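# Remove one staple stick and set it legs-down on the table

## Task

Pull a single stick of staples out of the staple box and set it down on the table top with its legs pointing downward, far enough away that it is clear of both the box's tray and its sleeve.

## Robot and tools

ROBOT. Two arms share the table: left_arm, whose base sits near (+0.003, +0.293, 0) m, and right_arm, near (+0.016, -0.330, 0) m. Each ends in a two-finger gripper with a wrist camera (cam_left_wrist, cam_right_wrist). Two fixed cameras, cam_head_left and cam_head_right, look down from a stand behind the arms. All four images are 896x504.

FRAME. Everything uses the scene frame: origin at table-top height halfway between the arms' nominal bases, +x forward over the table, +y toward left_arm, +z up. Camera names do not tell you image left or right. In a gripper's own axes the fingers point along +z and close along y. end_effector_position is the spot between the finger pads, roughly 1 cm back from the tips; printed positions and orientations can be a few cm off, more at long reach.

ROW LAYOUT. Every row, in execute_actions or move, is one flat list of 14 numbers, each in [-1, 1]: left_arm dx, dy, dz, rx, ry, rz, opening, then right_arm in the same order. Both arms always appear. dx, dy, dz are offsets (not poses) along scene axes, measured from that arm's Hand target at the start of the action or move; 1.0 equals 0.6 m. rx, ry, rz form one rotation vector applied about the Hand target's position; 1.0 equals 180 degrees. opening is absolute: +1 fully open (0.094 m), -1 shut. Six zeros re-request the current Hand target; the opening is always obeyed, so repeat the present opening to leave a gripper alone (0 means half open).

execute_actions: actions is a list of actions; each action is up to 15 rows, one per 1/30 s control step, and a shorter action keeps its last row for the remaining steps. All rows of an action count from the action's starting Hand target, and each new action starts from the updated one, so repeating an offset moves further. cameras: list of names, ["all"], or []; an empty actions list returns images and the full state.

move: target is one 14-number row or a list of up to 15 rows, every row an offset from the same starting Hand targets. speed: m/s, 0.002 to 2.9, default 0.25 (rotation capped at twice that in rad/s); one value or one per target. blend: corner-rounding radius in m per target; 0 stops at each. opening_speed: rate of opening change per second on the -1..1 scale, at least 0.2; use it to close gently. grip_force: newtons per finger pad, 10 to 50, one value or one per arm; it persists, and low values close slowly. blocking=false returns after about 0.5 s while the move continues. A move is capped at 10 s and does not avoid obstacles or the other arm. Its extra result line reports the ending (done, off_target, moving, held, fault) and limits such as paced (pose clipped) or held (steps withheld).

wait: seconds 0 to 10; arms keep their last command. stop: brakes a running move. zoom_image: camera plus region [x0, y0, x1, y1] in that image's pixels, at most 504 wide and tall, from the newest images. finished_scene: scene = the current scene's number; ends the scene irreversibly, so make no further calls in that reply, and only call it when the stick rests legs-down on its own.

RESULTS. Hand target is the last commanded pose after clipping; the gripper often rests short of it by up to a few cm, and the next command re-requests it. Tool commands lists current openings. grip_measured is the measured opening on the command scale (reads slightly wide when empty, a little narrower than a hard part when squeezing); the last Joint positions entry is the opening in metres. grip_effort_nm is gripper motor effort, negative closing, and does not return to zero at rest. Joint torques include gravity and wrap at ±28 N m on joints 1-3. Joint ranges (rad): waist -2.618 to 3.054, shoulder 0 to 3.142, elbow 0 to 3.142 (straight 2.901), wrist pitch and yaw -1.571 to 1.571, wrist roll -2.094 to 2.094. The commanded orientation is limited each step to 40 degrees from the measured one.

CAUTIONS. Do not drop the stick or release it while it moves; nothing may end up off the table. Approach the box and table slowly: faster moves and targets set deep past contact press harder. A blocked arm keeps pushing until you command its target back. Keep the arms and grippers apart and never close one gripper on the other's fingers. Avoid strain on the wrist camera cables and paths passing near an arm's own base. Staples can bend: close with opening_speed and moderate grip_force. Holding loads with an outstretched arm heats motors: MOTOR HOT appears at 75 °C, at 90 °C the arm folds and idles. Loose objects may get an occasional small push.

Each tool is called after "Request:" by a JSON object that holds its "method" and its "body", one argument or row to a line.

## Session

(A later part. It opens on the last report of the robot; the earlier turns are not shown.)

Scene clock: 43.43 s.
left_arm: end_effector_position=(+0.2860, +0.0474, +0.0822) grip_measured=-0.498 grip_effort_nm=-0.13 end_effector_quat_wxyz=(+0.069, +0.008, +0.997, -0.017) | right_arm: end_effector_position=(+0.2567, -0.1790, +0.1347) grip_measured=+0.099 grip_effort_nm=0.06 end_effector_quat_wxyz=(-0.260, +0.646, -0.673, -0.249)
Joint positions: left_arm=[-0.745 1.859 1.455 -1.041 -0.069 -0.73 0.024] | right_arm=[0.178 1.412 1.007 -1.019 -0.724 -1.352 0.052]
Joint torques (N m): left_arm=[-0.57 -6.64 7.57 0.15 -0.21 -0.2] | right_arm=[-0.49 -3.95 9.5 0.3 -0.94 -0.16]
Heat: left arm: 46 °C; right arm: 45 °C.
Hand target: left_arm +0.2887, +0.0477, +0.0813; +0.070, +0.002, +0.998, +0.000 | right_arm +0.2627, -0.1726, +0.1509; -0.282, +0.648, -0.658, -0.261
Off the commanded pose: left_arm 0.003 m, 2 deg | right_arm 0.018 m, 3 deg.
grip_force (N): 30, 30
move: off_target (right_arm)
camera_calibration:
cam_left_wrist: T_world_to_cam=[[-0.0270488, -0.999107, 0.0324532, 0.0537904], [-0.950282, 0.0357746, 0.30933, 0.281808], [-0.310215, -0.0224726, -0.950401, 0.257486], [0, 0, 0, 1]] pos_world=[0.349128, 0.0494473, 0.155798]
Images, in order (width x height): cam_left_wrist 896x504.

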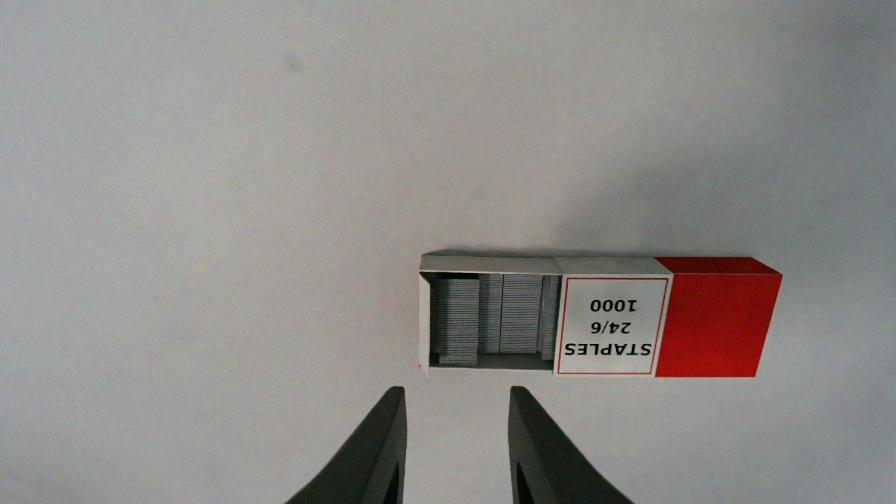

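Request:
{"method": "zoom_image", "body": {
  "camera": "cam_left_wrist",
  "region": [405, 240, 575, 385]
}}

Scaled by 2.965 from the camera's 896x504 image, which has a finer 1280x720 frame.

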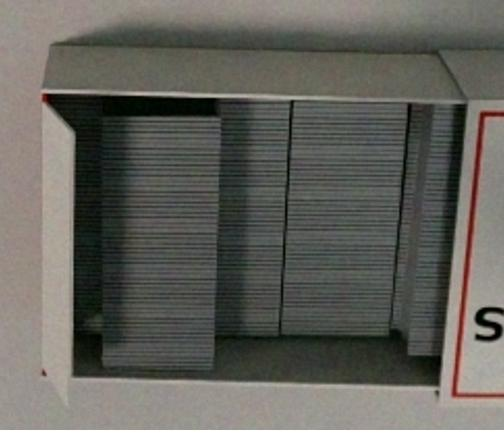

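Request:
{"method": "move", "body": {
  "target": [-0.003,-0.002,-0.085,0,0,0,-0.58,0,0,0,0,0,0,0.1],
  "speed": 0.1,
  "cameras": ["cam_left_wrist"]
}}

Request:
{"method": "zoom_image", "body": {
  "camera": "cam_left_wrist",
  "region": [300, 254, 600, 504]
}}

Scene clock: 46.63 s.
left_arm: end_effector_position=(+0.2844, +0.0464, +0.0415) grip_measured=-0.578 grip_effort_nm=-0.13 end_effector_quat_wxyz=(+0.062, +0.008, +0.998, -0.009) | right_arm: end_effector_position=(+0.2567, -0.1790, +0.1347) grip_measured=+0.099 grip_effort_nm=0.06 end_effector_quat_wxyz=(-0.260, +0.646, -0.673, -0.249)
Joint positions: left_arm=[-0.75 1.912 1.361 -0.915 -0.071 -0.736 0.02] | right_arm=[0.178 1.412 1.007 -1.019 -0.724 -1.352 0.052]
Joint torques (N m): left_arm=[-0.62 -7.19 3.6 0.7 -0.21 -0.17] | right_arm=[-0.44 -3.99 9.4 0.28 -0.93 -0.2]
Heat: left arm: 46 °C; right arm: 46 °C.
Hand target: left_arm +0.2869, +0.0465, +0.0302; +0.070, +0.002, +0.998, +0.000 | right_arm +0.2627, -0.1726, +0.1509; -0.282, +0.648, -0.658, -0.261
Off the commanded pose: left_arm 0.012 m, 2 deg | right_arm 0.018 m, 3 deg.
grip_force (N): 30, 30
move: off_target (left_arm, right_arm)
camera_calibration:
cam_left_wrist: T_world_to_cam=[[-0.0261875, -0.999488, 0.0183578, 0.0543591], [-0.945804, 0.0307187, 0.323281, 0.291258], [-0.323679, -0.00889702, -0.946125, 0.221283], [0, 0, 0, 1]] pos_world=[0.348522, 0.047353, 0.114205]
Images, in order (width x height): cam_left_wrist 896x504.

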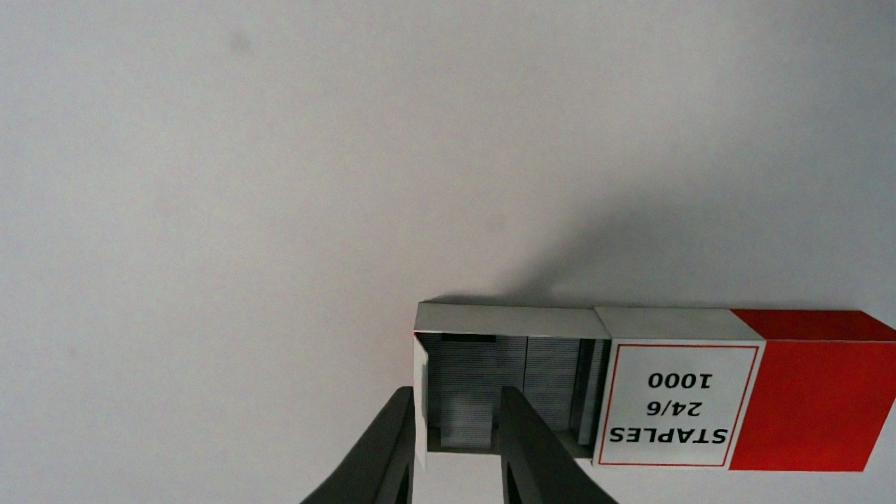

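Scaled by 1.680 from the camera's 896x504 image, which has a finer 1280x720 frame.

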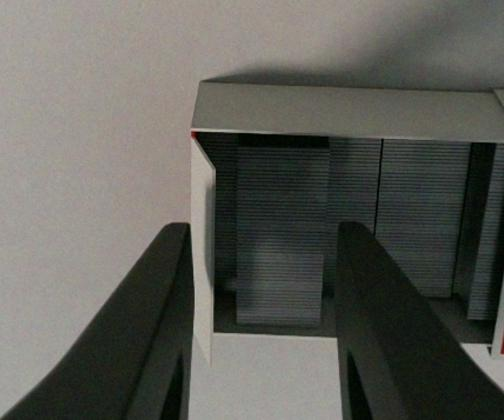

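Request:
{"method": "move", "body": {
  "target": [-0.011,-0.0045,-0.022,0,0,0,-0.62,0,0,0,0,0,0,0.1],
  "speed": 0.06,
  "cameras": ["cam_left_wrist"]
}}

Request:
{"method": "zoom_image", "body": {
  "camera": "cam_left_wrist",
  "region": [300, 254, 600, 504]
}}

Scene clock: 48.57 s.
left_arm: end_effector_position=(+0.2786, +0.0429, +0.0318) grip_measured=-0.618 grip_effort_nm=-0.13 end_effector_quat_wxyz=(+0.065, +0.008, +0.998, -0.012) | right_arm: end_effector_position=(+0.2567, -0.1790, +0.1347) grip_measured=+0.099 grip_effort_nm=0.06 end_effector_quat_wxyz=(-0.260, +0.646, -0.673, -0.249)
Joint positions: left_arm=[-0.769 1.912 1.32 -0.868 -0.073 -0.755 0.018] | right_arm=[0.178 1.412 1.007 -1.019 -0.724 -1.352 0.052]
Joint torques (N m): left_arm=[-0.66 -6.49 3.12 0.75 -0.2 -0.15] | right_arm=[-0.39 -4.08 9.62 0.28 -0.91 -0.14]
Heat: left arm: 46 °C; right arm: 46 °C.
Hand target: left_arm +0.2803, +0.0438, +0.0171; +0.070, +0.002, +0.998, +0.000 | right_arm +0.2627, -0.1726, +0.1509; -0.282, +0.648, -0.658, -0.261
Off the commanded pose: left_arm 0.015 m, 2 deg | right_arm 0.018 m, 3 deg.
grip_force (N): 30, 30
move: off_target (left_arm, right_arm)
camera_calibration:
cam_left_wrist: T_world_to_cam=[[-0.0261915, -0.999379, 0.023569, 0.0507219], [-0.947399, 0.0323386, 0.318417, 0.28961], [-0.318981, -0.0139894, -0.947658, 0.209162], [0, 0, 0, 1]] pos_world=[0.342424, 0.0442509, 0.104802]
Images, in order (width x height): cam_left_wrist 896x504.

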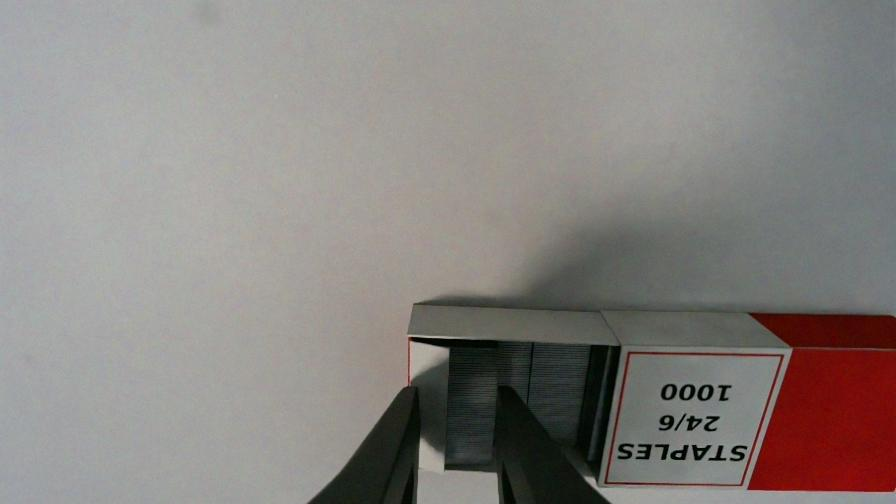

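Scaled by 1.680 from the camera's 896x504 image, which has a finer 1280x720 frame.

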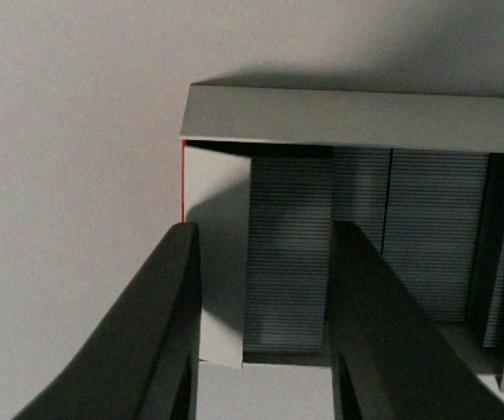

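Request:
{"method": "move", "body": {
  "target": [0.006,0.004,0.06,0,0,0,-0.62,0,0,0,0,0,0,0.1],
  "speed": 0.1,
  "cameras": ["cam_left_wrist","cam_right_wrist"]
}}

Request:
{"method": "zoom_image", "body": {
  "camera": "cam_left_wrist",
  "region": [370, 254, 600, 434]
}}

Scene clock: 51.50 s.
left_arm: end_effector_position=(+0.2771, +0.0444, +0.0417) grip_measured=-0.618 grip_effort_nm=-0.13 end_effector_quat_wxyz=(+0.056, +0.008, +0.998, -0.004) | right_arm: end_effector_position=(+0.2567, -0.1790, +0.1347) grip_measured=+0.099 grip_effort_nm=0.06 end_effector_quat_wxyz=(-0.260, +0.646, -0.673, -0.249)
Joint positions: left_arm=[-0.769 1.912 1.364 -0.935 -0.073 -0.755 0.018] | right_arm=[0.178 1.412 1.007 -1.019 -0.724 -1.352 0.052]
Joint torques (N m): left_arm=[0.42 -9.44 6.86 0.11 -0.24 0] | right_arm=[-0.49 -3.92 9.57 0.29 -0.92 -0.16]
Motor temperatures (°C): left_arm=[38 42 46 37 33 35 34] | right_arm=[33 36 47 39 34 33 37]
Heat: left arm: 46 °C; right arm: 47 °C.
Hand target: left_arm +0.2839, +0.0462, +0.0530; +0.070, +0.002, +0.998, +0.000 | right_arm +0.2627, -0.1726, +0.1509; -0.282, +0.648, -0.658, -0.261
Off the commanded pose: left_arm 0.013 m, 2 deg | right_arm 0.018 m, 3 deg.
grip_force (N): 30, 30
move: off_target (left_arm, right_arm)
camera_calibration:
cam_left_wrist: T_world_to_cam=[[-0.0259799, -0.999632, 0.0077549, 0.0525446], [-0.941979, 0.0270771, 0.334577, 0.282922], [-0.334664, 0.00138731, -0.942337, 0.221553], [0, 0, 0, 1]] pos_world=[0.342017, 0.0445573, 0.113711]
cam_right_wrist: T_world_to_cam=[[0.99899, -0.0413039, -0.0176768, -0.260834], [-0.0447148, -0.952306, -0.301849, -0.0803574], [-0.00436614, 0.302335, -0.953192, 0.265997], [0, 0, 0, 1]] pos_world=[0.258139, -0.167719, 0.22468]
Images, in order (width x height): cam_left_wrist 896x504, cam_right_wrist 896x504.

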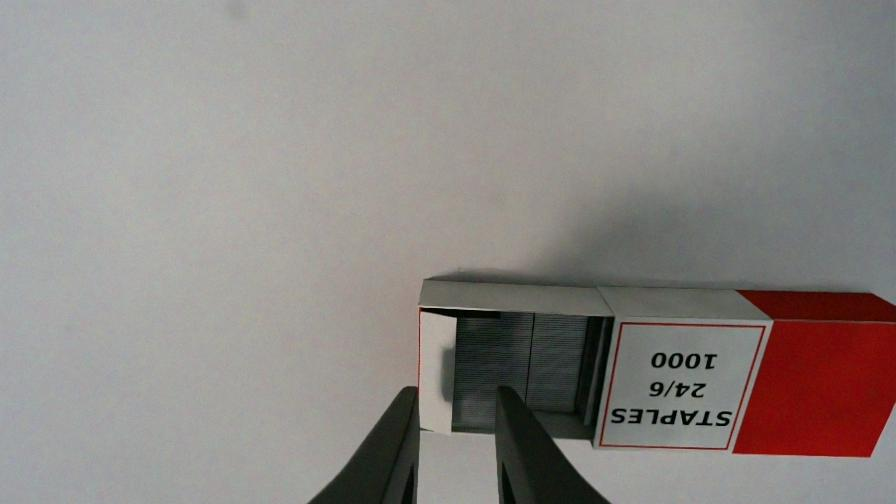

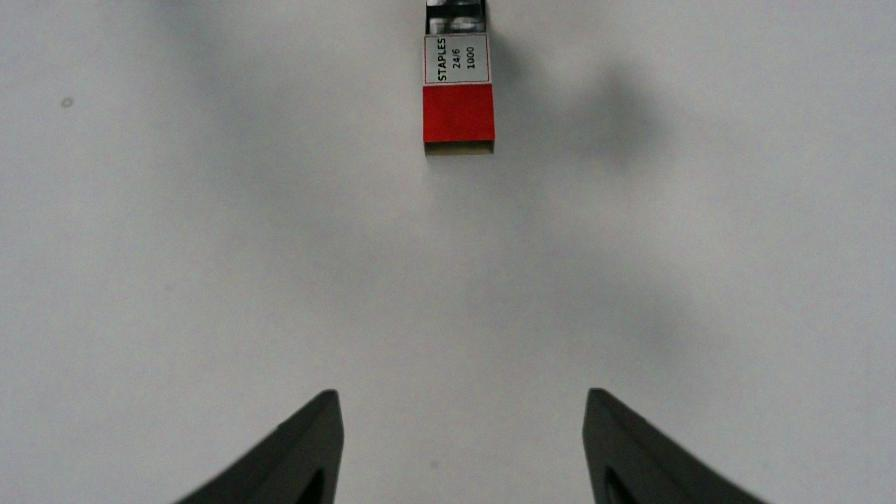

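Scaled by 2.191 from the camera's 896x504 image, which has a finer 1280x720 frame.

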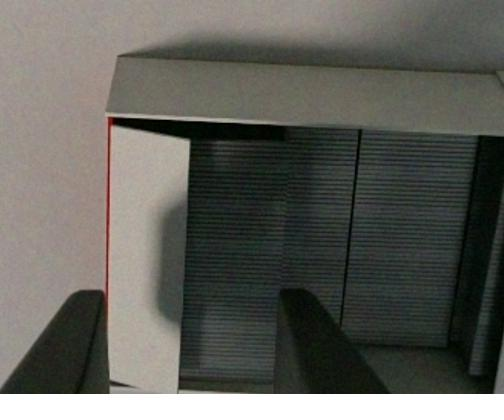

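Request:
{"method": "move", "body": {
  "target": [
    [0,-0.009,0,0,0,0,-1,0,0,0,0,0,0,0.1],
    [0,-0.009,-0.066,0,0,0,-1,0,0,0,0,0,0,0.1],
    [0,-0.036,-0.068,0,0,0,-1,0,0,0,0,0,0,0.1]
  ],
  "speed": [0.1,0.06,0.04],
  "cameras": ["cam_left_wrist"]
}}

Request:
{"method": "zoom_image", "body": {
  "camera": "cam_left_wrist",
  "region": [350, 254, 650, 504]
}}

Scene clock: 56.80 s.
left_arm: end_effector_position=(+0.2823, +0.0301, +0.0235) grip_measured=-0.984 grip_effort_nm=-0.67 end_effector_quat_wxyz=(+0.071, +0.006, +0.997, -0.004) | right_arm: end_effector_position=(+0.2567, -0.1790, +0.1347) grip_measured=+0.099 grip_effort_nm=0.06 end_effector_quat_wxyz=(-0.260, +0.646, -0.673, -0.249)
Joint positions: left_arm=[-0.797 1.968 1.362 -0.86 -0.096 -0.785 0.001] | right_arm=[0.178 1.412 1.007 -1.019 -0.724 -1.352 0.052]
Joint torques (N m): left_arm=[-0.77 -6.23 5.26 0.58 -0.01 -0.19] | right_arm=[-0.59 -4.1 9.44 0.29 -0.93 -0.17]
Heat: left arm: 46 °C; right arm: 47 °C.
Hand target: left_arm +0.2839, +0.0246, +0.0122; +0.070, +0.002, +0.998, +0.000 | right_arm +0.2627, -0.1726, +0.1509; -0.282, +0.648, -0.658, -0.261
Off the commanded pose: left_arm 0.013 m, 1 deg | right_arm 0.018 m, 3 deg.
grip_force (N): 30, 30
move: off_target (left_arm, right_arm)
camera_calibration:
cam_left_wrist: T_world_to_cam=[[-0.0213851, -0.999745, 0.00726886, 0.0373251], [-0.951202, 0.0225843, 0.307742, 0.297772], [-0.307828, -0.000333052, -0.951442, 0.198769], [0, 0, 0, 1]] pos_world=[0.345226, 0.0306568, 0.0972087]
Images, in order (width x height): cam_left_wrist 896x504.

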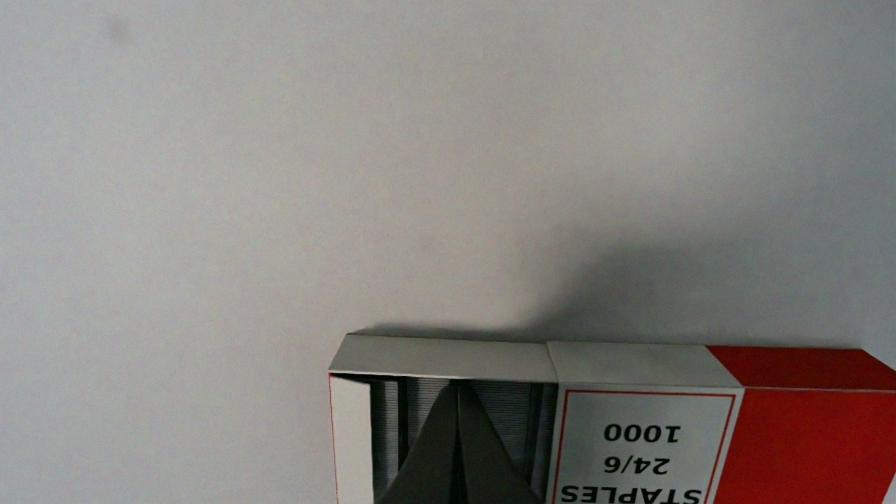

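Scaled by 1.680 from the camera's 896x504 image, which has a finer 1280x720 frame.

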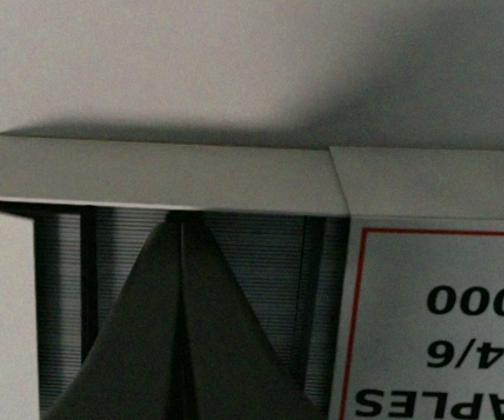

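Request:
{"method": "move", "body": {
  "target": [-0.006,0.004,0.06,0,0,0,-0.62,0,0,0,0,0,0,0.1],
  "speed": 0.1,
  "cameras": ["cam_left_wrist"]
}}

Request:
{"method": "zoom_image", "body": {
  "camera": "cam_left_wrist",
  "region": [330, 264, 630, 504]
}}

Scene clock: 58.97 s.
left_arm: end_effector_position=(+0.2782, +0.0325, +0.0333) grip_measured=-0.622 grip_effort_nm=0.12 end_effector_quat_wxyz=(+0.059, +0.008, +0.998, +0.008) | right_arm: end_effector_position=(+0.2567, -0.1790, +0.1347) grip_measured=+0.099 grip_effort_nm=0.06 end_effector_quat_wxyz=(-0.260, +0.646, -0.673, -0.249)
Joint positions: left_arm=[-0.8 1.968 1.407 -0.939 -0.096 -0.787 0.018] | right_arm=[0.178 1.412 1.007 -1.019 -0.724 -1.352 0.052]
Joint torques (N m): left_arm=[-0.79 -10.76 6.95 0.02 0 -0.15] | right_arm=[-0.49 -4.01 9.55 0.3 -0.93 -0.16]
Heat: left arm: 46 °C; right arm: 48 °C.
Hand target: left_arm +0.2803, +0.0271, +0.0482; +0.070, +0.002, +0.998, +0.000 | right_arm +0.2627, -0.1726, +0.1509; -0.282, +0.648, -0.658, -0.261
Off the commanded pose: left_arm 0.016 m, 2 deg | right_arm 0.018 m, 3 deg.
grip_force (N): 30, 30
move: off_target (left_arm, right_arm)
camera_calibration:
cam_left_wrist: T_world_to_cam=[[-0.0233271, -0.999597, -0.016152, 0.0407566], [-0.943756, 0.016688, 0.330222, 0.288139], [-0.32982, 0.0229467, -0.943765, 0.212037], [0, 0, 0, 1]] pos_world=[0.342818, 0.0310662, 0.105622]
Images, in order (width x height): cam_left_wrist 896x504.

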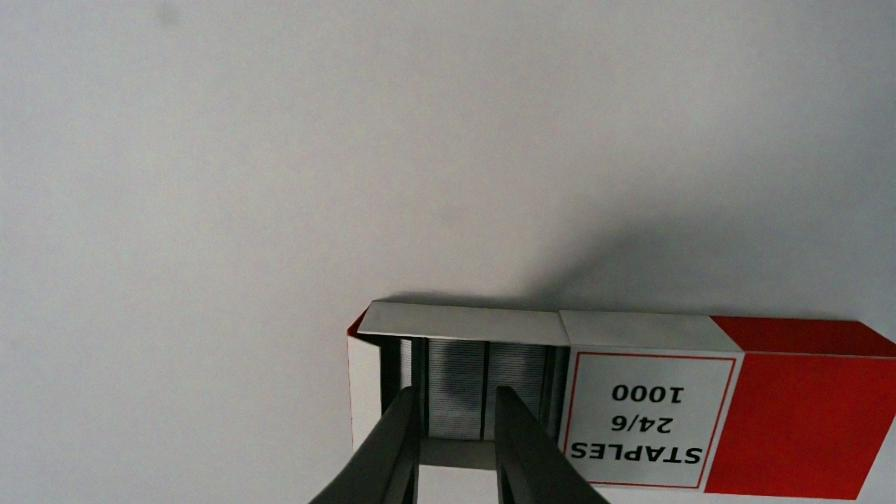

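Scaled by 1.680 from the camera's 896x504 image, which has a finer 1280x720 frame.

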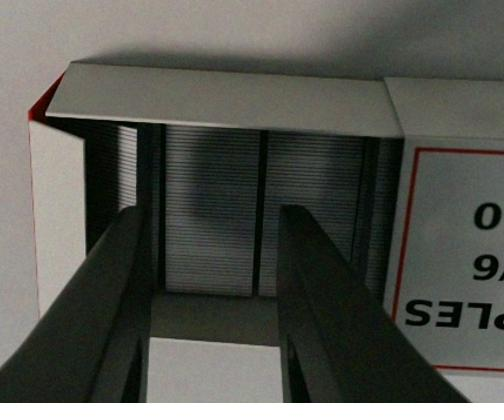

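Request:
{"method": "move", "body": {
  "target": [0,0.02,0.09,0,0,0,-0.5,0,0,0,0,0,0,0.1],
  "speed": 0.2,
  "cameras": ["cam_left_wrist"]
}}

Request:
{"method": "zoom_image", "body": {
  "camera": "cam_left_wrist",
  "region": [395, 230, 575, 380]
}}

Scene clock: 61.33 s.
left_arm: end_effector_position=(+0.2771, +0.0377, +0.0878) grip_measured=-0.502 grip_effort_nm=0.12 end_effector_quat_wxyz=(+0.061, +0.004, +0.998, +0.006) | right_arm: end_effector_position=(+0.2567, -0.1790, +0.1347) grip_measured=+0.099 grip_effort_nm=0.06 end_effector_quat_wxyz=(-0.260, +0.646, -0.673, -0.249)
Joint positions: left_arm=[-0.792 1.901 1.535 -1.129 -0.096 -0.787 0.023] | right_arm=[0.178 1.412 1.007 -1.019 -0.724 -1.352 0.052]
Joint torques (N m): left_arm=[0.7 -10.33 6.9 0.06 0.01 0.16] | right_arm=[-0.39 -4.01 9.57 0.29 -0.92 -0.17]
Heat: left arm: 46 °C; right arm: 48 °C.
Hand target: left_arm +0.2803, +0.0391, +0.1023; +0.070, +0.002, +0.998, +0.000 | right_arm +0.2627, -0.1726, +0.1509; -0.282, +0.648, -0.658, -0.261
Off the commanded pose: left_arm 0.015 m, 1 deg | right_arm 0.018 m, 3 deg.
grip_force (N): 30, 30
move: off_target (left_arm, right_arm)
camera_calibration:
cam_left_wrist: T_world_to_cam=[[-0.0156811, -0.999802, -0.0122728, 0.0443796], [-0.945091, 0.0108136, 0.326629, 0.269998], [-0.326432, 0.0167208, -0.945073, 0.262375], [0, 0, 0, 1]] pos_world=[0.341516, 0.037064, 0.160319]
Images, in order (width x height): cam_left_wrist 896x504.

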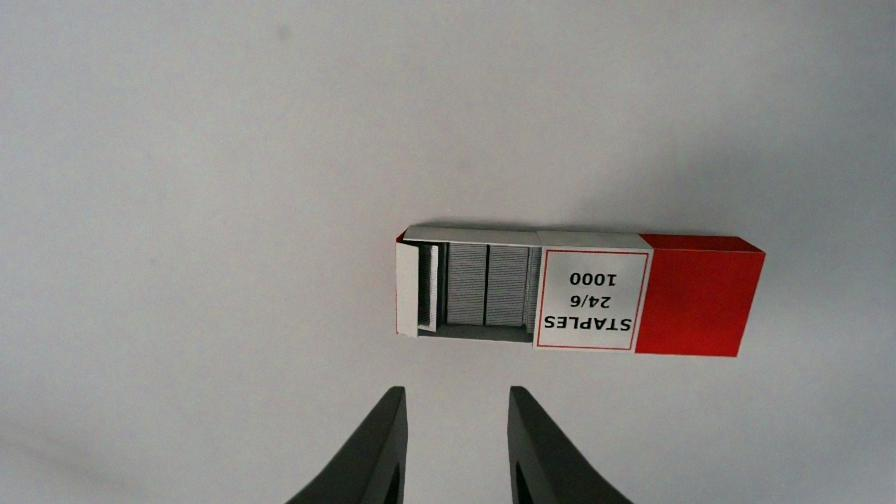

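Scaled by 2.800 from the camera's 896x504 image, which has a finer 1280x720 frame.

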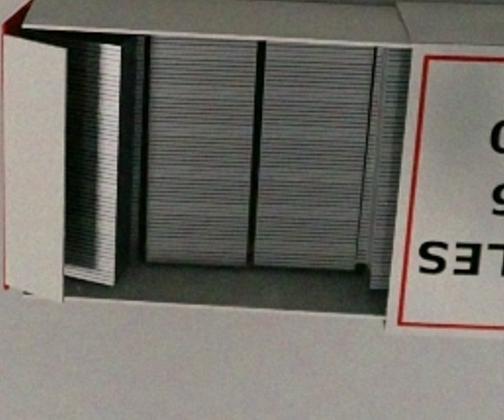

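Request:
{"method": "zoom_image", "body": {
  "camera": "cam_left_wrist",
  "region": [390, 235, 460, 345]
}}

Scaled by 4.582 from the camera's 896x504 image, which has a finer 1280x720 frame.

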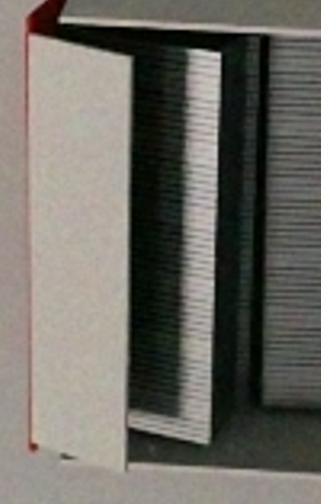

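Request:
{"method": "move", "body": {
  "target": [
    [0,0.011,-0.09,0,0,0,-1,0,0,0,0,0,0,0.1],
    [0,0.011,-0.146,0,0,0,-1,0,0,0,0,0,0,0.1],
    [0,0.047,-0.144,0,0,0,-1,0,0,0,0,0,0,0.1]
  ],
  "speed": [0.15,0.06,0.05],
  "blend": [0.01,0,0],
  "cameras": ["cam_left_wrist"]
}}

Request:
{"method": "zoom_image", "body": {
  "camera": "cam_left_wrist",
  "region": [350, 254, 650, 504]
}}

Scene clock: 66.93 s.
left_arm: end_effector_position=(+0.2787, +0.0518, +0.0271) grip_measured=-0.984 grip_effort_nm=-0.67 end_effector_quat_wxyz=(+0.068, +0.003, +0.997, -0.021) | right_arm: end_effector_position=(+0.2567, -0.1790, +0.1347) grip_measured=+0.099 grip_effort_nm=0.06 end_effector_quat_wxyz=(-0.260, +0.646, -0.673, -0.249)
Joint positions: left_arm=[-0.746 1.882 1.257 -0.817 -0.062 -0.742 0.001] | right_arm=[0.178 1.412 1.007 -1.019 -0.724 -1.352 0.052]
Joint torques (N m): left_arm=[1.62 -7.87 1.91 0.61 -0.25 0.15] | right_arm=[-0.55 -3.93 9.52 0.32 -0.93 -0.17]
Heat: left arm: 46 °C; right arm: 48 °C.
Hand target: left_arm +0.2803, +0.0672, +0.0158; +0.070, +0.002, +0.998, +0.000 | right_arm +0.2627, -0.1726, +0.1509; -0.282, +0.648, -0.658, -0.261
Off the commanded pose: left_arm 0.019 m, 2 deg | right_arm 0.018 m, 3 deg.
grip_force (N): 30, 30
move: off_target (left_arm, right_arm)
camera_calibration:
cam_left_wrist: T_world_to_cam=[[-0.0169145, -0.99897, 0.0420957, 0.0566448], [-0.949645, 0.0292251, 0.311961, 0.291869], [-0.31287, -0.0346994, -0.949162, 0.204212], [0, 0, 0, 1]] pos_world=[0.342022, 0.0551426, 0.100394]
Images, in order (width x height): cam_left_wrist 896x504.

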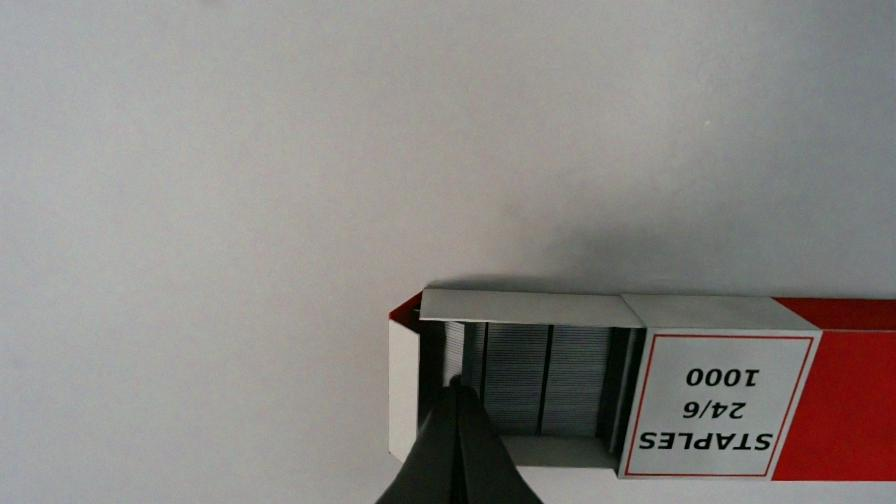

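Scaled by 1.680 from the camera's 896x504 image, which has a finer 1280x720 frame.

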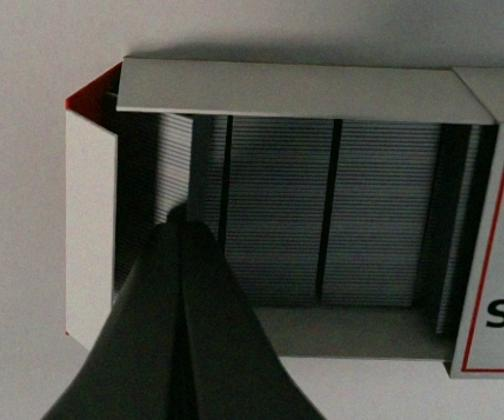

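Request:
{"method": "move", "body": {
  "target": [-0.002,-0.01,0.1,0,0,0,-0.5,0,0,0,0,0,0,0.1],
  "speed": 0.15,
  "cameras": ["cam_left_wrist"]
}}

Request:
{"method": "zoom_image", "body": {
  "camera": "cam_left_wrist",
  "region": [380, 254, 600, 454]
}}

Scene clock: 68.97 s.
left_arm: end_effector_position=(+0.2744, +0.0607, +0.0606) grip_measured=-0.502 grip_effort_nm=0.12 end_effector_quat_wxyz=(+0.052, +0.006, +0.999, +0.000) | right_arm: end_effector_position=(+0.2567, -0.1790, +0.1347) grip_measured=+0.099 grip_effort_nm=0.06 end_effector_quat_wxyz=(-0.260, +0.646, -0.673, -0.249)
Joint positions: left_arm=[-0.74 1.854 1.366 -1.004 -0.069 -0.732 0.023] | right_arm=[0.178 1.412 1.007 -1.019 -0.724 -1.352 0.052]
Joint torques (N m): left_arm=[-0.32 -9.99 6.84 0.09 -0.2 -0.01] | right_arm=[-0.5 -3.99 9.58 0.3 -0.95 -0.16]
Heat: left arm: 46 °C; right arm: 48 °C.
Hand target: left_arm +0.2791, +0.0612, +0.0758; +0.070, +0.002, +0.998, +0.000 | right_arm +0.2627, -0.1726, +0.1509; -0.282, +0.648, -0.658, -0.261
Off the commanded pose: left_arm 0.016 m, 2 deg | right_arm 0.018 m, 3 deg.
grip_force (N): 30, 30
move: off_target (left_arm, right_arm)
camera_calibration:
cam_left_wrist: T_world_to_cam=[[-0.0199708, -0.9998, 0.00117046, 0.067385], [-0.939099, 0.01916, 0.343111, 0.272938], [-0.343065, 0.00575304, -0.939294, 0.240331], [0, 0, 0, 1]] pos_world=[0.340111, 0.0607594, 0.132015]
Images, in order (width x height): cam_left_wrist 896x504.

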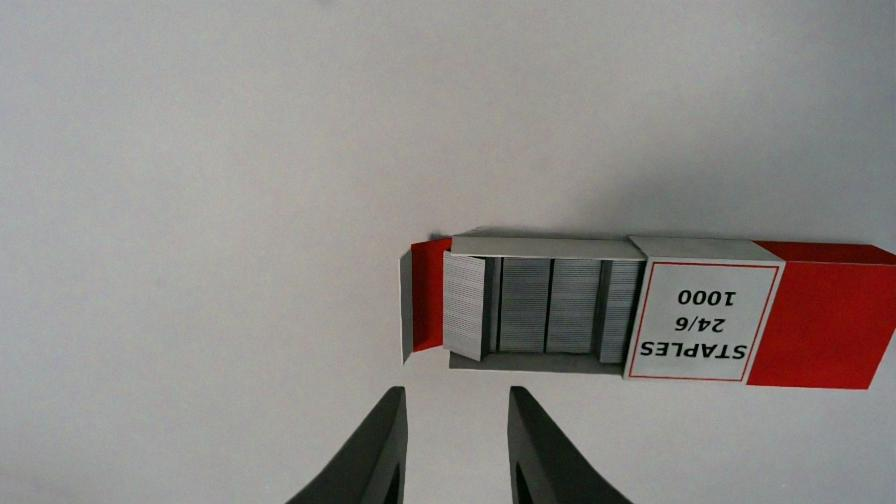

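Scaled by 2.291 from the camera's 896x504 image, which has a finer 1280x720 frame.

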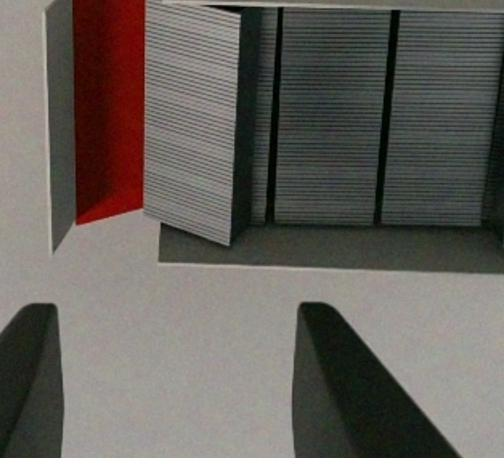

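Request:
{"method": "move", "body": {
  "target": [0.007,-0.004,-0.104,0,0,0,-0.55,0,0,0,0,0,0,0.1],
  "speed": 0.08,
  "cameras": ["cam_left_wrist"]
}}

Request:
{"method": "zoom_image", "body": {
  "camera": "cam_left_wrist",
  "region": [350, 304, 590, 504]
}}

Scene clock: 71.83 s.
left_arm: end_effector_position=(+0.2795, +0.0560, +0.0246) grip_measured=-0.548 grip_effort_nm=-0.13 end_effector_quat_wxyz=(+0.063, +0.005, +0.998, -0.010) | right_arm: end_effector_position=(+0.2567, -0.1790, +0.1347) grip_measured=+0.099 grip_effort_nm=0.06 end_effector_quat_wxyz=(-0.260, +0.646, -0.673, -0.249)
Joint positions: left_arm=[-0.74 1.896 1.268 -0.836 -0.069 -0.732 0.021] | right_arm=[0.178 1.412 1.007 -1.019 -0.724 -1.352 0.052]
Joint torques (N m): left_arm=[0.06 -6.82 3.56 0.74 -0.23 -0.01] | right_arm=[-0.4 -3.89 9.47 0.29 -0.94 -0.14]
Heat: left arm: 46 °C; right arm: 49 °C.
Hand target: left_arm +0.2833, +0.0588, +0.0135; +0.070, +0.002, +0.998, +0.000 | right_arm +0.2627, -0.1726, +0.1509; -0.282, +0.648, -0.658, -0.261
Off the commanded pose: left_arm 0.012 m, 1 deg | right_arm 0.018 m, 3 deg.
grip_force (N): 30, 30
move: off_target (left_arm, right_arm)
camera_calibration:
cam_left_wrist: T_world_to_cam=[[-0.020226, -0.99958, 0.0207489, 0.0623565], [-0.946326, 0.0258361, 0.322179, 0.29231], [-0.32258, -0.0131188, -0.946451, 0.203787], [0, 0, 0, 1]] pos_world=[0.343619, 0.0574516, 0.0974039]
Images, in order (width x height): cam_left_wrist 896x504.

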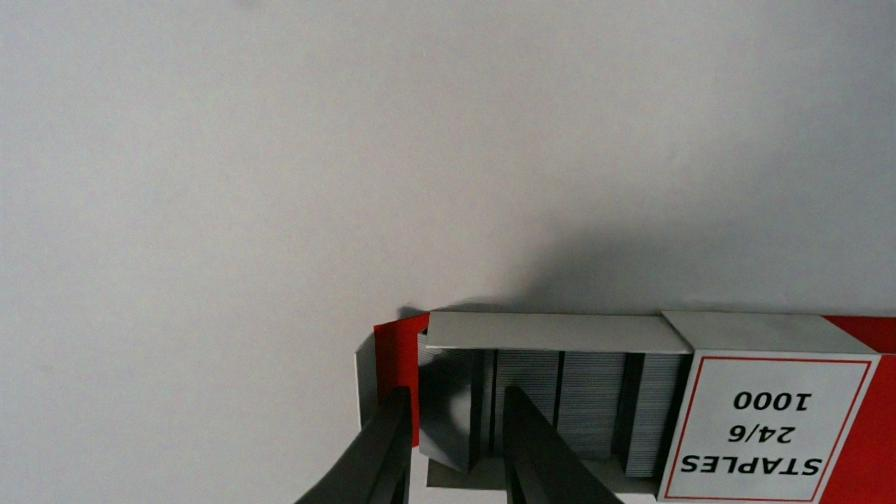

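Scaled by 2.100 from the camera's 896x504 image, which has a finer 1280x720 frame.

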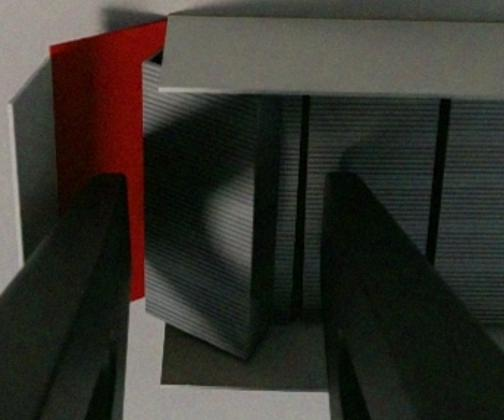

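Request:
{"method": "move", "body": {
  "target": [
    [0,0.005,-0.006,0,0,0,-0.55,0,0,0,0,0,0,0.1],
    [0,0.005,-0.006,0,0,0,-0.85,0,0,0,0,0,0,0.1]
  ],
  "speed": 0.05,
  "opening_speed": 0.4,
  "cameras": ["cam_left_wrist"]
}}

Request:
{"method": "zoom_image", "body": {
  "camera": "cam_left_wrist",
  "region": [350, 304, 590, 504]
}}

Scene clock: 74.90 s.
left_arm: end_effector_position=(+0.2815, +0.0564, +0.0239) grip_measured=-0.844 grip_effort_nm=-0.31 end_effector_quat_wxyz=(+0.069, +0.005, +0.998, -0.010) | right_arm: end_effector_position=(+0.2567, -0.1790, +0.1347) grip_measured=+0.099 grip_effort_nm=0.06 end_effector_quat_wxyz=(-0.260, +0.646, -0.673, -0.249)
Joint positions: left_arm=[-0.74 1.895 1.261 -0.822 -0.079 -0.732 0.007] | right_arm=[0.178 1.412 1.007 -1.019 -0.724 -1.352 0.052]
Joint torques (N m): left_arm=[0.66 -6.79 2.7 0.74 -0.09 0.08] | right_arm=[-0.61 -4.05 9.52 0.31 -0.95 -0.17]
Heat: left arm: 46 °C; right arm: 49 °C.
Hand target: left_arm +0.2834, +0.0618, +0.0099; +0.070, +0.002, +0.998, +0.000 | right_arm +0.2627, -0.1726, +0.1509; -0.282, +0.648, -0.658, -0.261
Off the commanded pose: left_arm 0.015 m, 1 deg | right_arm 0.018 m, 3 deg.
grip_force (N): 30, 30
move: off_target (left_arm, right_arm); target 2's new opening was sent with left_arm's hand 0.015 m and 1 deg from that target
camera_calibration:
cam_left_wrist: T_world_to_cam=[[-0.0194287, -0.999621, 0.0195271, 0.0627215], [-0.950274, 0.024534, 0.310446, 0.295796], [-0.310808, -0.0125246, -0.95039, 0.200504], [0, 0, 0, 1]] pos_world=[0.344624, 0.0579519, 0.0975034]
Images, in order (width x height): cam_left_wrist 896x504.

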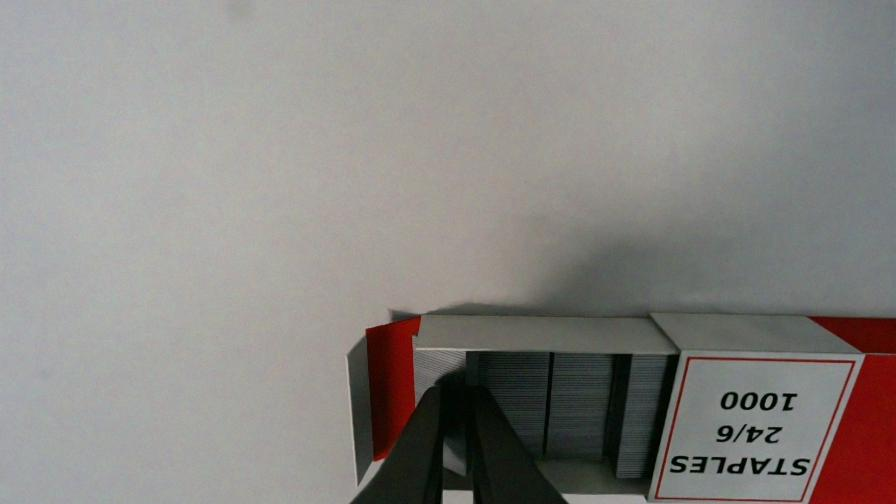

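Scaled by 2.100 from the camera's 896x504 image, which has a finer 1280x720 frame.

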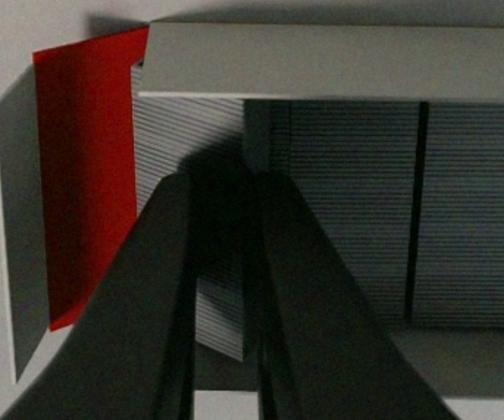

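Request:
{"method": "move", "body": {
  "target": [
    [0,0,0.012,0,0,0,-0.48,0,0,0,0,0,0,0.1],
    [0,0.006,0.012,0,0,0,-0.48,0,0,0,0,0,0,0.1],
    [0,0.006,-0.009,0,0,0,-0.48,0,0,0,0,0,0,0.1]
  ],
  "speed": 0.06,
  "cameras": ["cam_left_wrist"]
}}

Request:
{"method": "zoom_image", "body": {
  "camera": "cam_left_wrist",
  "region": [350, 304, 590, 504]
}}

Scene clock: 78.30 s.
left_arm: end_effector_position=(+0.2829, +0.0574, +0.0220) grip_measured=-0.482 grip_effort_nm=0.11 end_effector_quat_wxyz=(+0.071, +0.004, +0.997, -0.012) | right_arm: end_effector_position=(+0.2567, -0.1790, +0.1347) grip_measured=+0.099 grip_effort_nm=0.06 end_effector_quat_wxyz=(-0.260, +0.646, -0.673, -0.249)
Joint positions: left_arm=[-0.735 1.894 1.251 -0.807 -0.079 -0.728 0.024] | right_arm=[0.178 1.412 1.007 -1.019 -0.724 -1.352 0.052]
Joint torques (N m): left_arm=[0.99 -6.78 1.58 0.86 -0.11 0.15] | right_arm=[-0.38 -4.03 9.63 0.32 -0.9 -0.17]
Heat: left arm: 46 °C; right arm: 49 °C.
Hand target: left_arm +0.2833, +0.0653, +0.0045; +0.070, +0.002, +0.998, +0.000 | right_arm +0.2627, -0.1726, +0.1509; -0.282, +0.648, -0.658, -0.261
Off the commanded pose: left_arm 0.019 m, 1 deg | right_arm 0.018 m, 3 deg.
grip_force (N): 30, 30
move: off_target (left_arm, right_arm)
camera_calibration:
cam_left_wrist: T_world_to_cam=[[-0.0180251, -0.999569, 0.0231584, 0.0632356], [-0.951734, 0.0242512, 0.305964, 0.298259], [-0.306394, -0.0165256, -0.951761, 0.198183], [0, 0, 0, 1]] pos_world=[0.345725, 0.0592503, 0.0959014]
Images, in order (width x height): cam_left_wrist 896x504.

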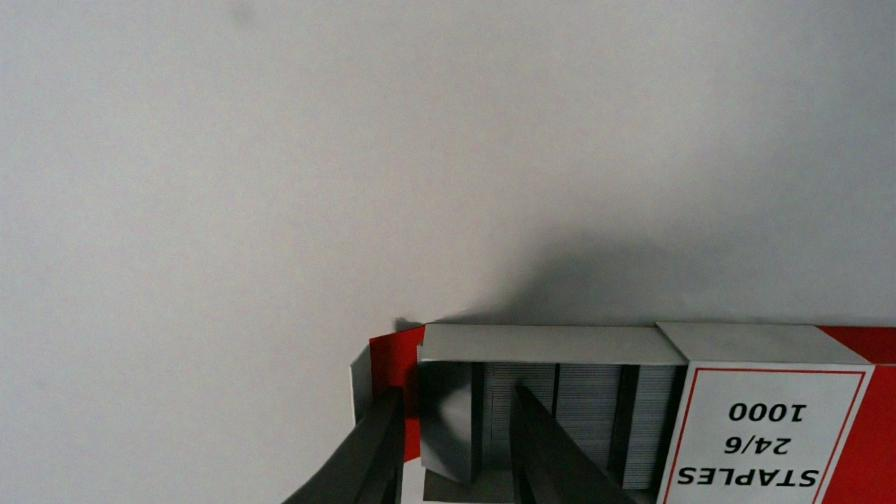

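Scaled by 2.100 from the camera's 896x504 image, which has a finer 1280x720 frame.

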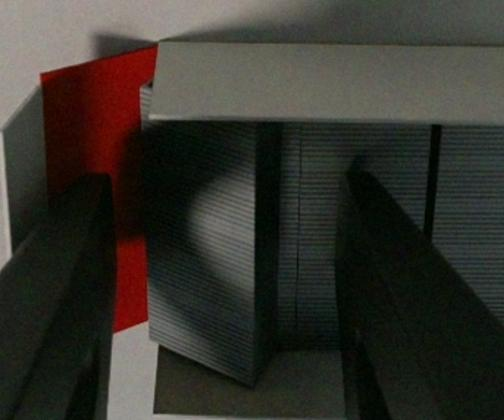

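Request:
{"method": "move", "body": {
  "target": [
    [0,0,0.05,0,0,0,-0.48,0,0,0,0,0,0,0.1],
    [0,0.012,0.045,-0.139,0,0,-0.48,0,0,0,0,0,0,0.1]
  ],
  "speed": 0.12,
  "blend": [0.01,0],
  "cameras": ["cam_left_wrist"]
}}

Request:
{"method": "zoom_image", "body": {
  "camera": "cam_left_wrist",
  "region": [350, 254, 650, 504]
}}

Scene clock: 83.23 s.
left_arm: end_effector_position=(+0.2787, +0.0761, +0.0231) grip_measured=-0.482 grip_effort_nm=0.11 end_effector_quat_wxyz=(+0.048, -0.025, +0.979, -0.195) | right_arm: end_effector_position=(+0.2567, -0.1790, +0.1347) grip_measured=+0.099 grip_effort_nm=0.06 end_effector_quat_wxyz=(-0.260, +0.646, -0.673, -0.249)
Joint positions: left_arm=[-0.521 1.713 0.959 -0.521 0.28 -0.621 0.024] | right_arm=[0.178 1.412 1.007 -1.019 -0.724 -1.352 0.052]
Joint torques (N m): left_arm=[0.87 -9.17 2.97 1.15 0.29 0.21] | right_arm=[-0.55 -3.97 9.44 0.3 -0.92 -0.17]
Heat: left arm: 46 °C; right arm: 49 °C.
Hand target: left_arm +0.2833, +0.0725, +0.0315; +0.068, -0.013, +0.974, -0.216 | right_arm +0.2627, -0.1726, +0.1509; -0.282, +0.648, -0.658, -0.261
Off the commanded pose: left_arm 0.010 m, 4 deg | right_arm 0.018 m, 3 deg.
grip_force (N): 30, 30
move: off_target (left_arm, right_arm)
camera_calibration:
cam_left_wrist: T_world_to_cam=[[0.022626, -0.92229, 0.385835, 0.0562283], [-0.938825, 0.113059, 0.325308, 0.282641], [-0.343651, -0.369591, -0.863311, 0.233415], [0, 0, 0, 1]] pos_world=[0.344291, 0.106172, 0.0878695]
Images, in order (width x height): cam_left_wrist 896x504.

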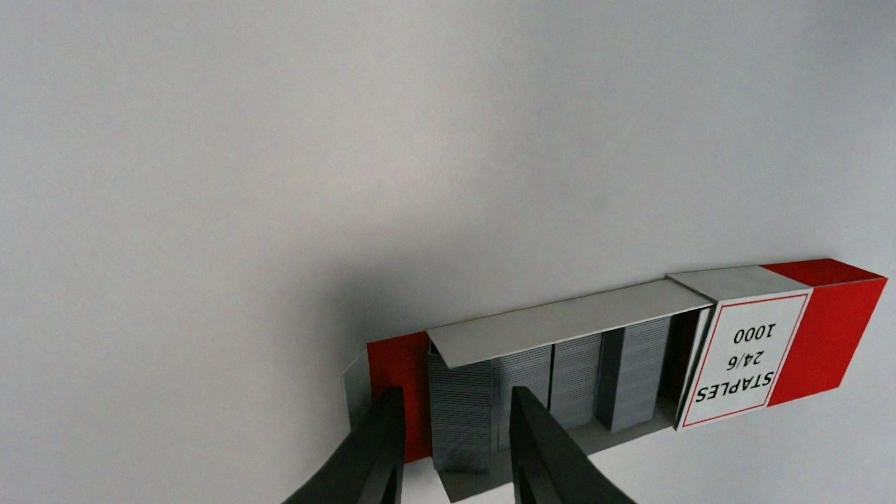

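Scaled by 1.680 from the camera's 896x504 image, which has a finer 1280x720 frame.

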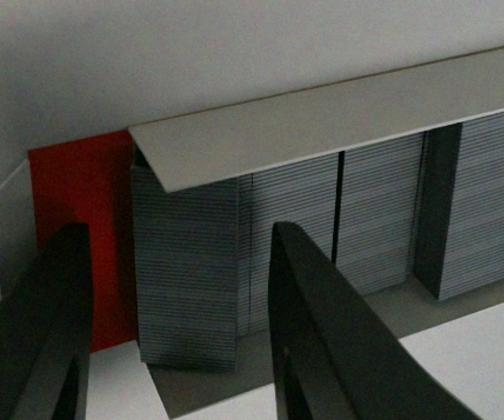

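Request:
{"method": "move", "body": {
  "target": [0,-0.0035,-0.032,0,0,0,-0.5,0,0,0,0,0,0,0.1],
  "speed": 0.05,
  "cameras": ["cam_left_wrist"]
}}

Request:
{"method": "zoom_image", "body": {
  "camera": "cam_left_wrist",
  "region": [350, 254, 650, 504]
}}

Scene clock: 85.27 s.
left_arm: end_effector_position=(+0.2829, +0.0681, +0.0217) grip_measured=-0.498 grip_effort_nm=-0.12 end_effector_quat_wxyz=(+0.062, -0.019, +0.973, -0.220) | right_arm: end_effector_position=(+0.2567, -0.1790, +0.1347) grip_measured=+0.099 grip_effort_nm=0.06 end_effector_quat_wxyz=(-0.260, +0.646, -0.673, -0.249)
Joint positions: left_arm=[-0.521 1.713 0.928 -0.438 0.308 -0.621 0.024] | right_arm=[0.178 1.412 1.007 -1.019 -0.724 -1.352 0.052]
Joint torques (N m): left_arm=[0.14 -5.82 2.8 1.28 0.14 0.09] | right_arm=[-0.49 -4.01 9.51 0.31 -0.94 -0.15]
Heat: left arm: 46 °C; right arm: 49 °C.
Hand target: left_arm +0.2833, +0.0705, +0.0122; +0.068, -0.013, +0.974, -0.216 | right_arm +0.2627, -0.1726, +0.1509; -0.282, +0.648, -0.658, -0.261
Off the commanded pose: left_arm 0.010 m, 1 deg | right_arm 0.018 m, 3 deg.
grip_force (N): 30, 30
move: off_target (right_arm)
camera_calibration:
cam_left_wrist: T_world_to_cam=[[0.00177399, -0.902495, 0.430697, 0.0529477], [-0.947494, 0.136207, 0.289314, 0.289613], [-0.319769, -0.408596, -0.854867, 0.226406], [0, 0, 0, 1]] pos_world=[0.34671, 0.100847, 0.0869537]
Images, in order (width x height): cam_left_wrist 896x504.

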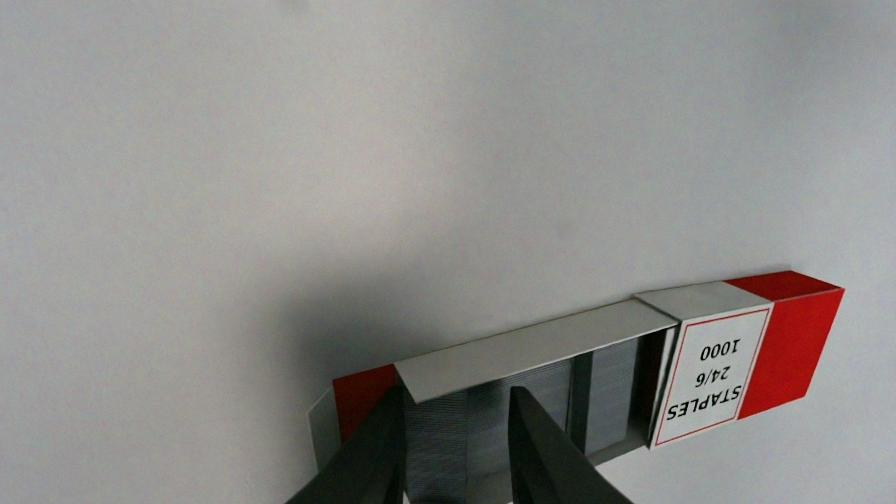

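Scaled by 1.680 from the camera's 896x504 image, which has a finer 1280x720 frame.

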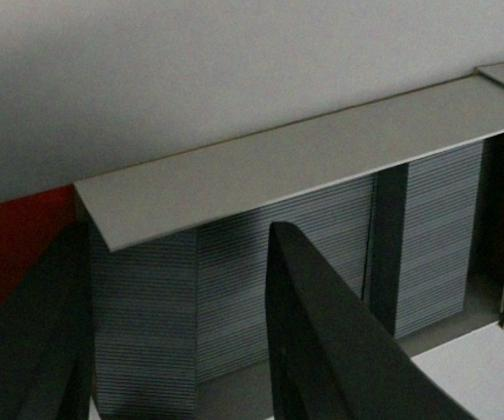

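Request:
{"method": "move", "body": {
  "target": [
    [0,0.004,0.02,0,0,0,-0.5,0,0,0,0,0,0,0.1],
    [0,0.011,0.012,0,0,0,-0.5,0,0,0,0,0,0,0.1],
    [0,0.0095,-0.014,0,0,0,-0.5,0,0,0,0,0,0,0.1]
  ],
  "speed": 0.05,
  "cameras": ["cam_left_wrist"]
}}

Request:
{"method": "zoom_image", "body": {
  "camera": "cam_left_wrist",
  "region": [350, 254, 650, 504]
}}

Scene clock: 87.90 s.
left_arm: end_effector_position=(+0.2826, +0.0689, +0.0209) grip_measured=-0.498 grip_effort_nm=-0.10 end_effector_quat_wxyz=(+0.060, -0.019, +0.971, -0.231) | right_arm: end_effector_position=(+0.2567, -0.1790, +0.1347) grip_measured=+0.099 grip_effort_nm=0.06 end_effector_quat_wxyz=(-0.260, +0.646, -0.673, -0.249)
Joint positions: left_arm=[-0.507 1.71 0.911 -0.417 0.334 -0.612 0.024] | right_arm=[0.178 1.412 1.007 -1.019 -0.724 -1.352 0.052]
Joint torques (N m): left_arm=[0.34 -4.92 1.66 1.37 0 0.16] | right_arm=[-0.55 -4 9.54 0.3 -0.95 -0.14]
Heat: left arm: 46 °C; right arm: 49 °C.
Hand target: left_arm +0.2833, +0.0762, +0.0038; +0.068, -0.014, +0.974, -0.216 | right_arm +0.2627, -0.1726, +0.1509; -0.282, +0.648, -0.658, -0.261
Off the commanded pose: left_arm 0.019 m, 2 deg | right_arm 0.018 m, 3 deg.
grip_force (N): 30, 30
move: off_target (left_arm, right_arm)
camera_calibration:
cam_left_wrist: T_world_to_cam=[[-0.000384008, -0.891937, 0.45216, 0.0533977], [-0.946635, 0.146059, 0.287314, 0.288681], [-0.322308, -0.42792, -0.844395, 0.227778], [0, 0, 0, 1]] pos_world=[0.34671, 0.102934, 0.0852481]
Images, in order (width x height): cam_left_wrist 896x504.

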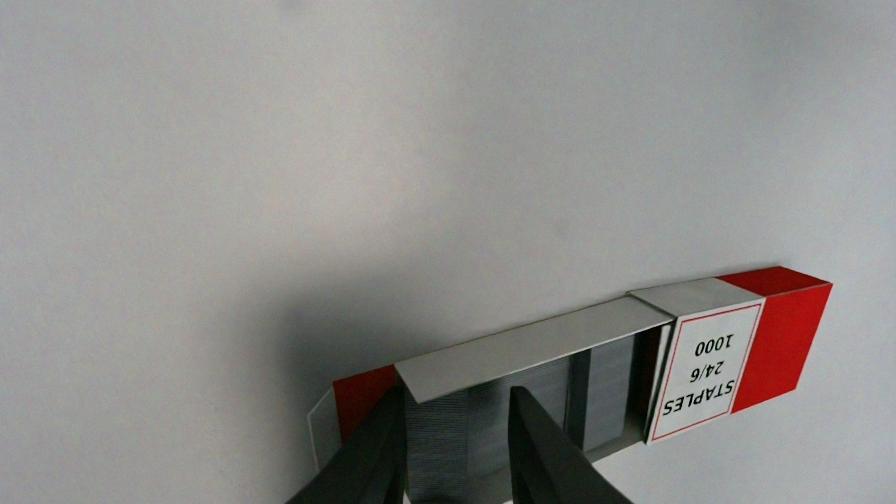

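Scaled by 1.680 from the camera's 896x504 image, which has a finer 1280x720 frame.

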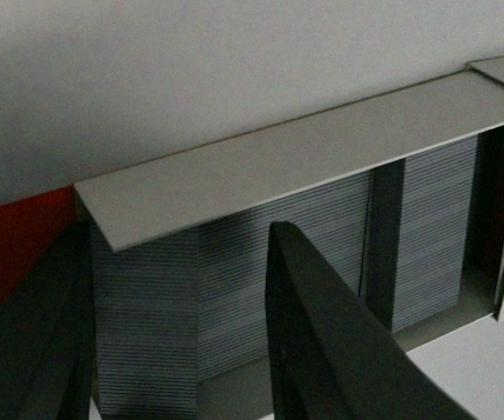

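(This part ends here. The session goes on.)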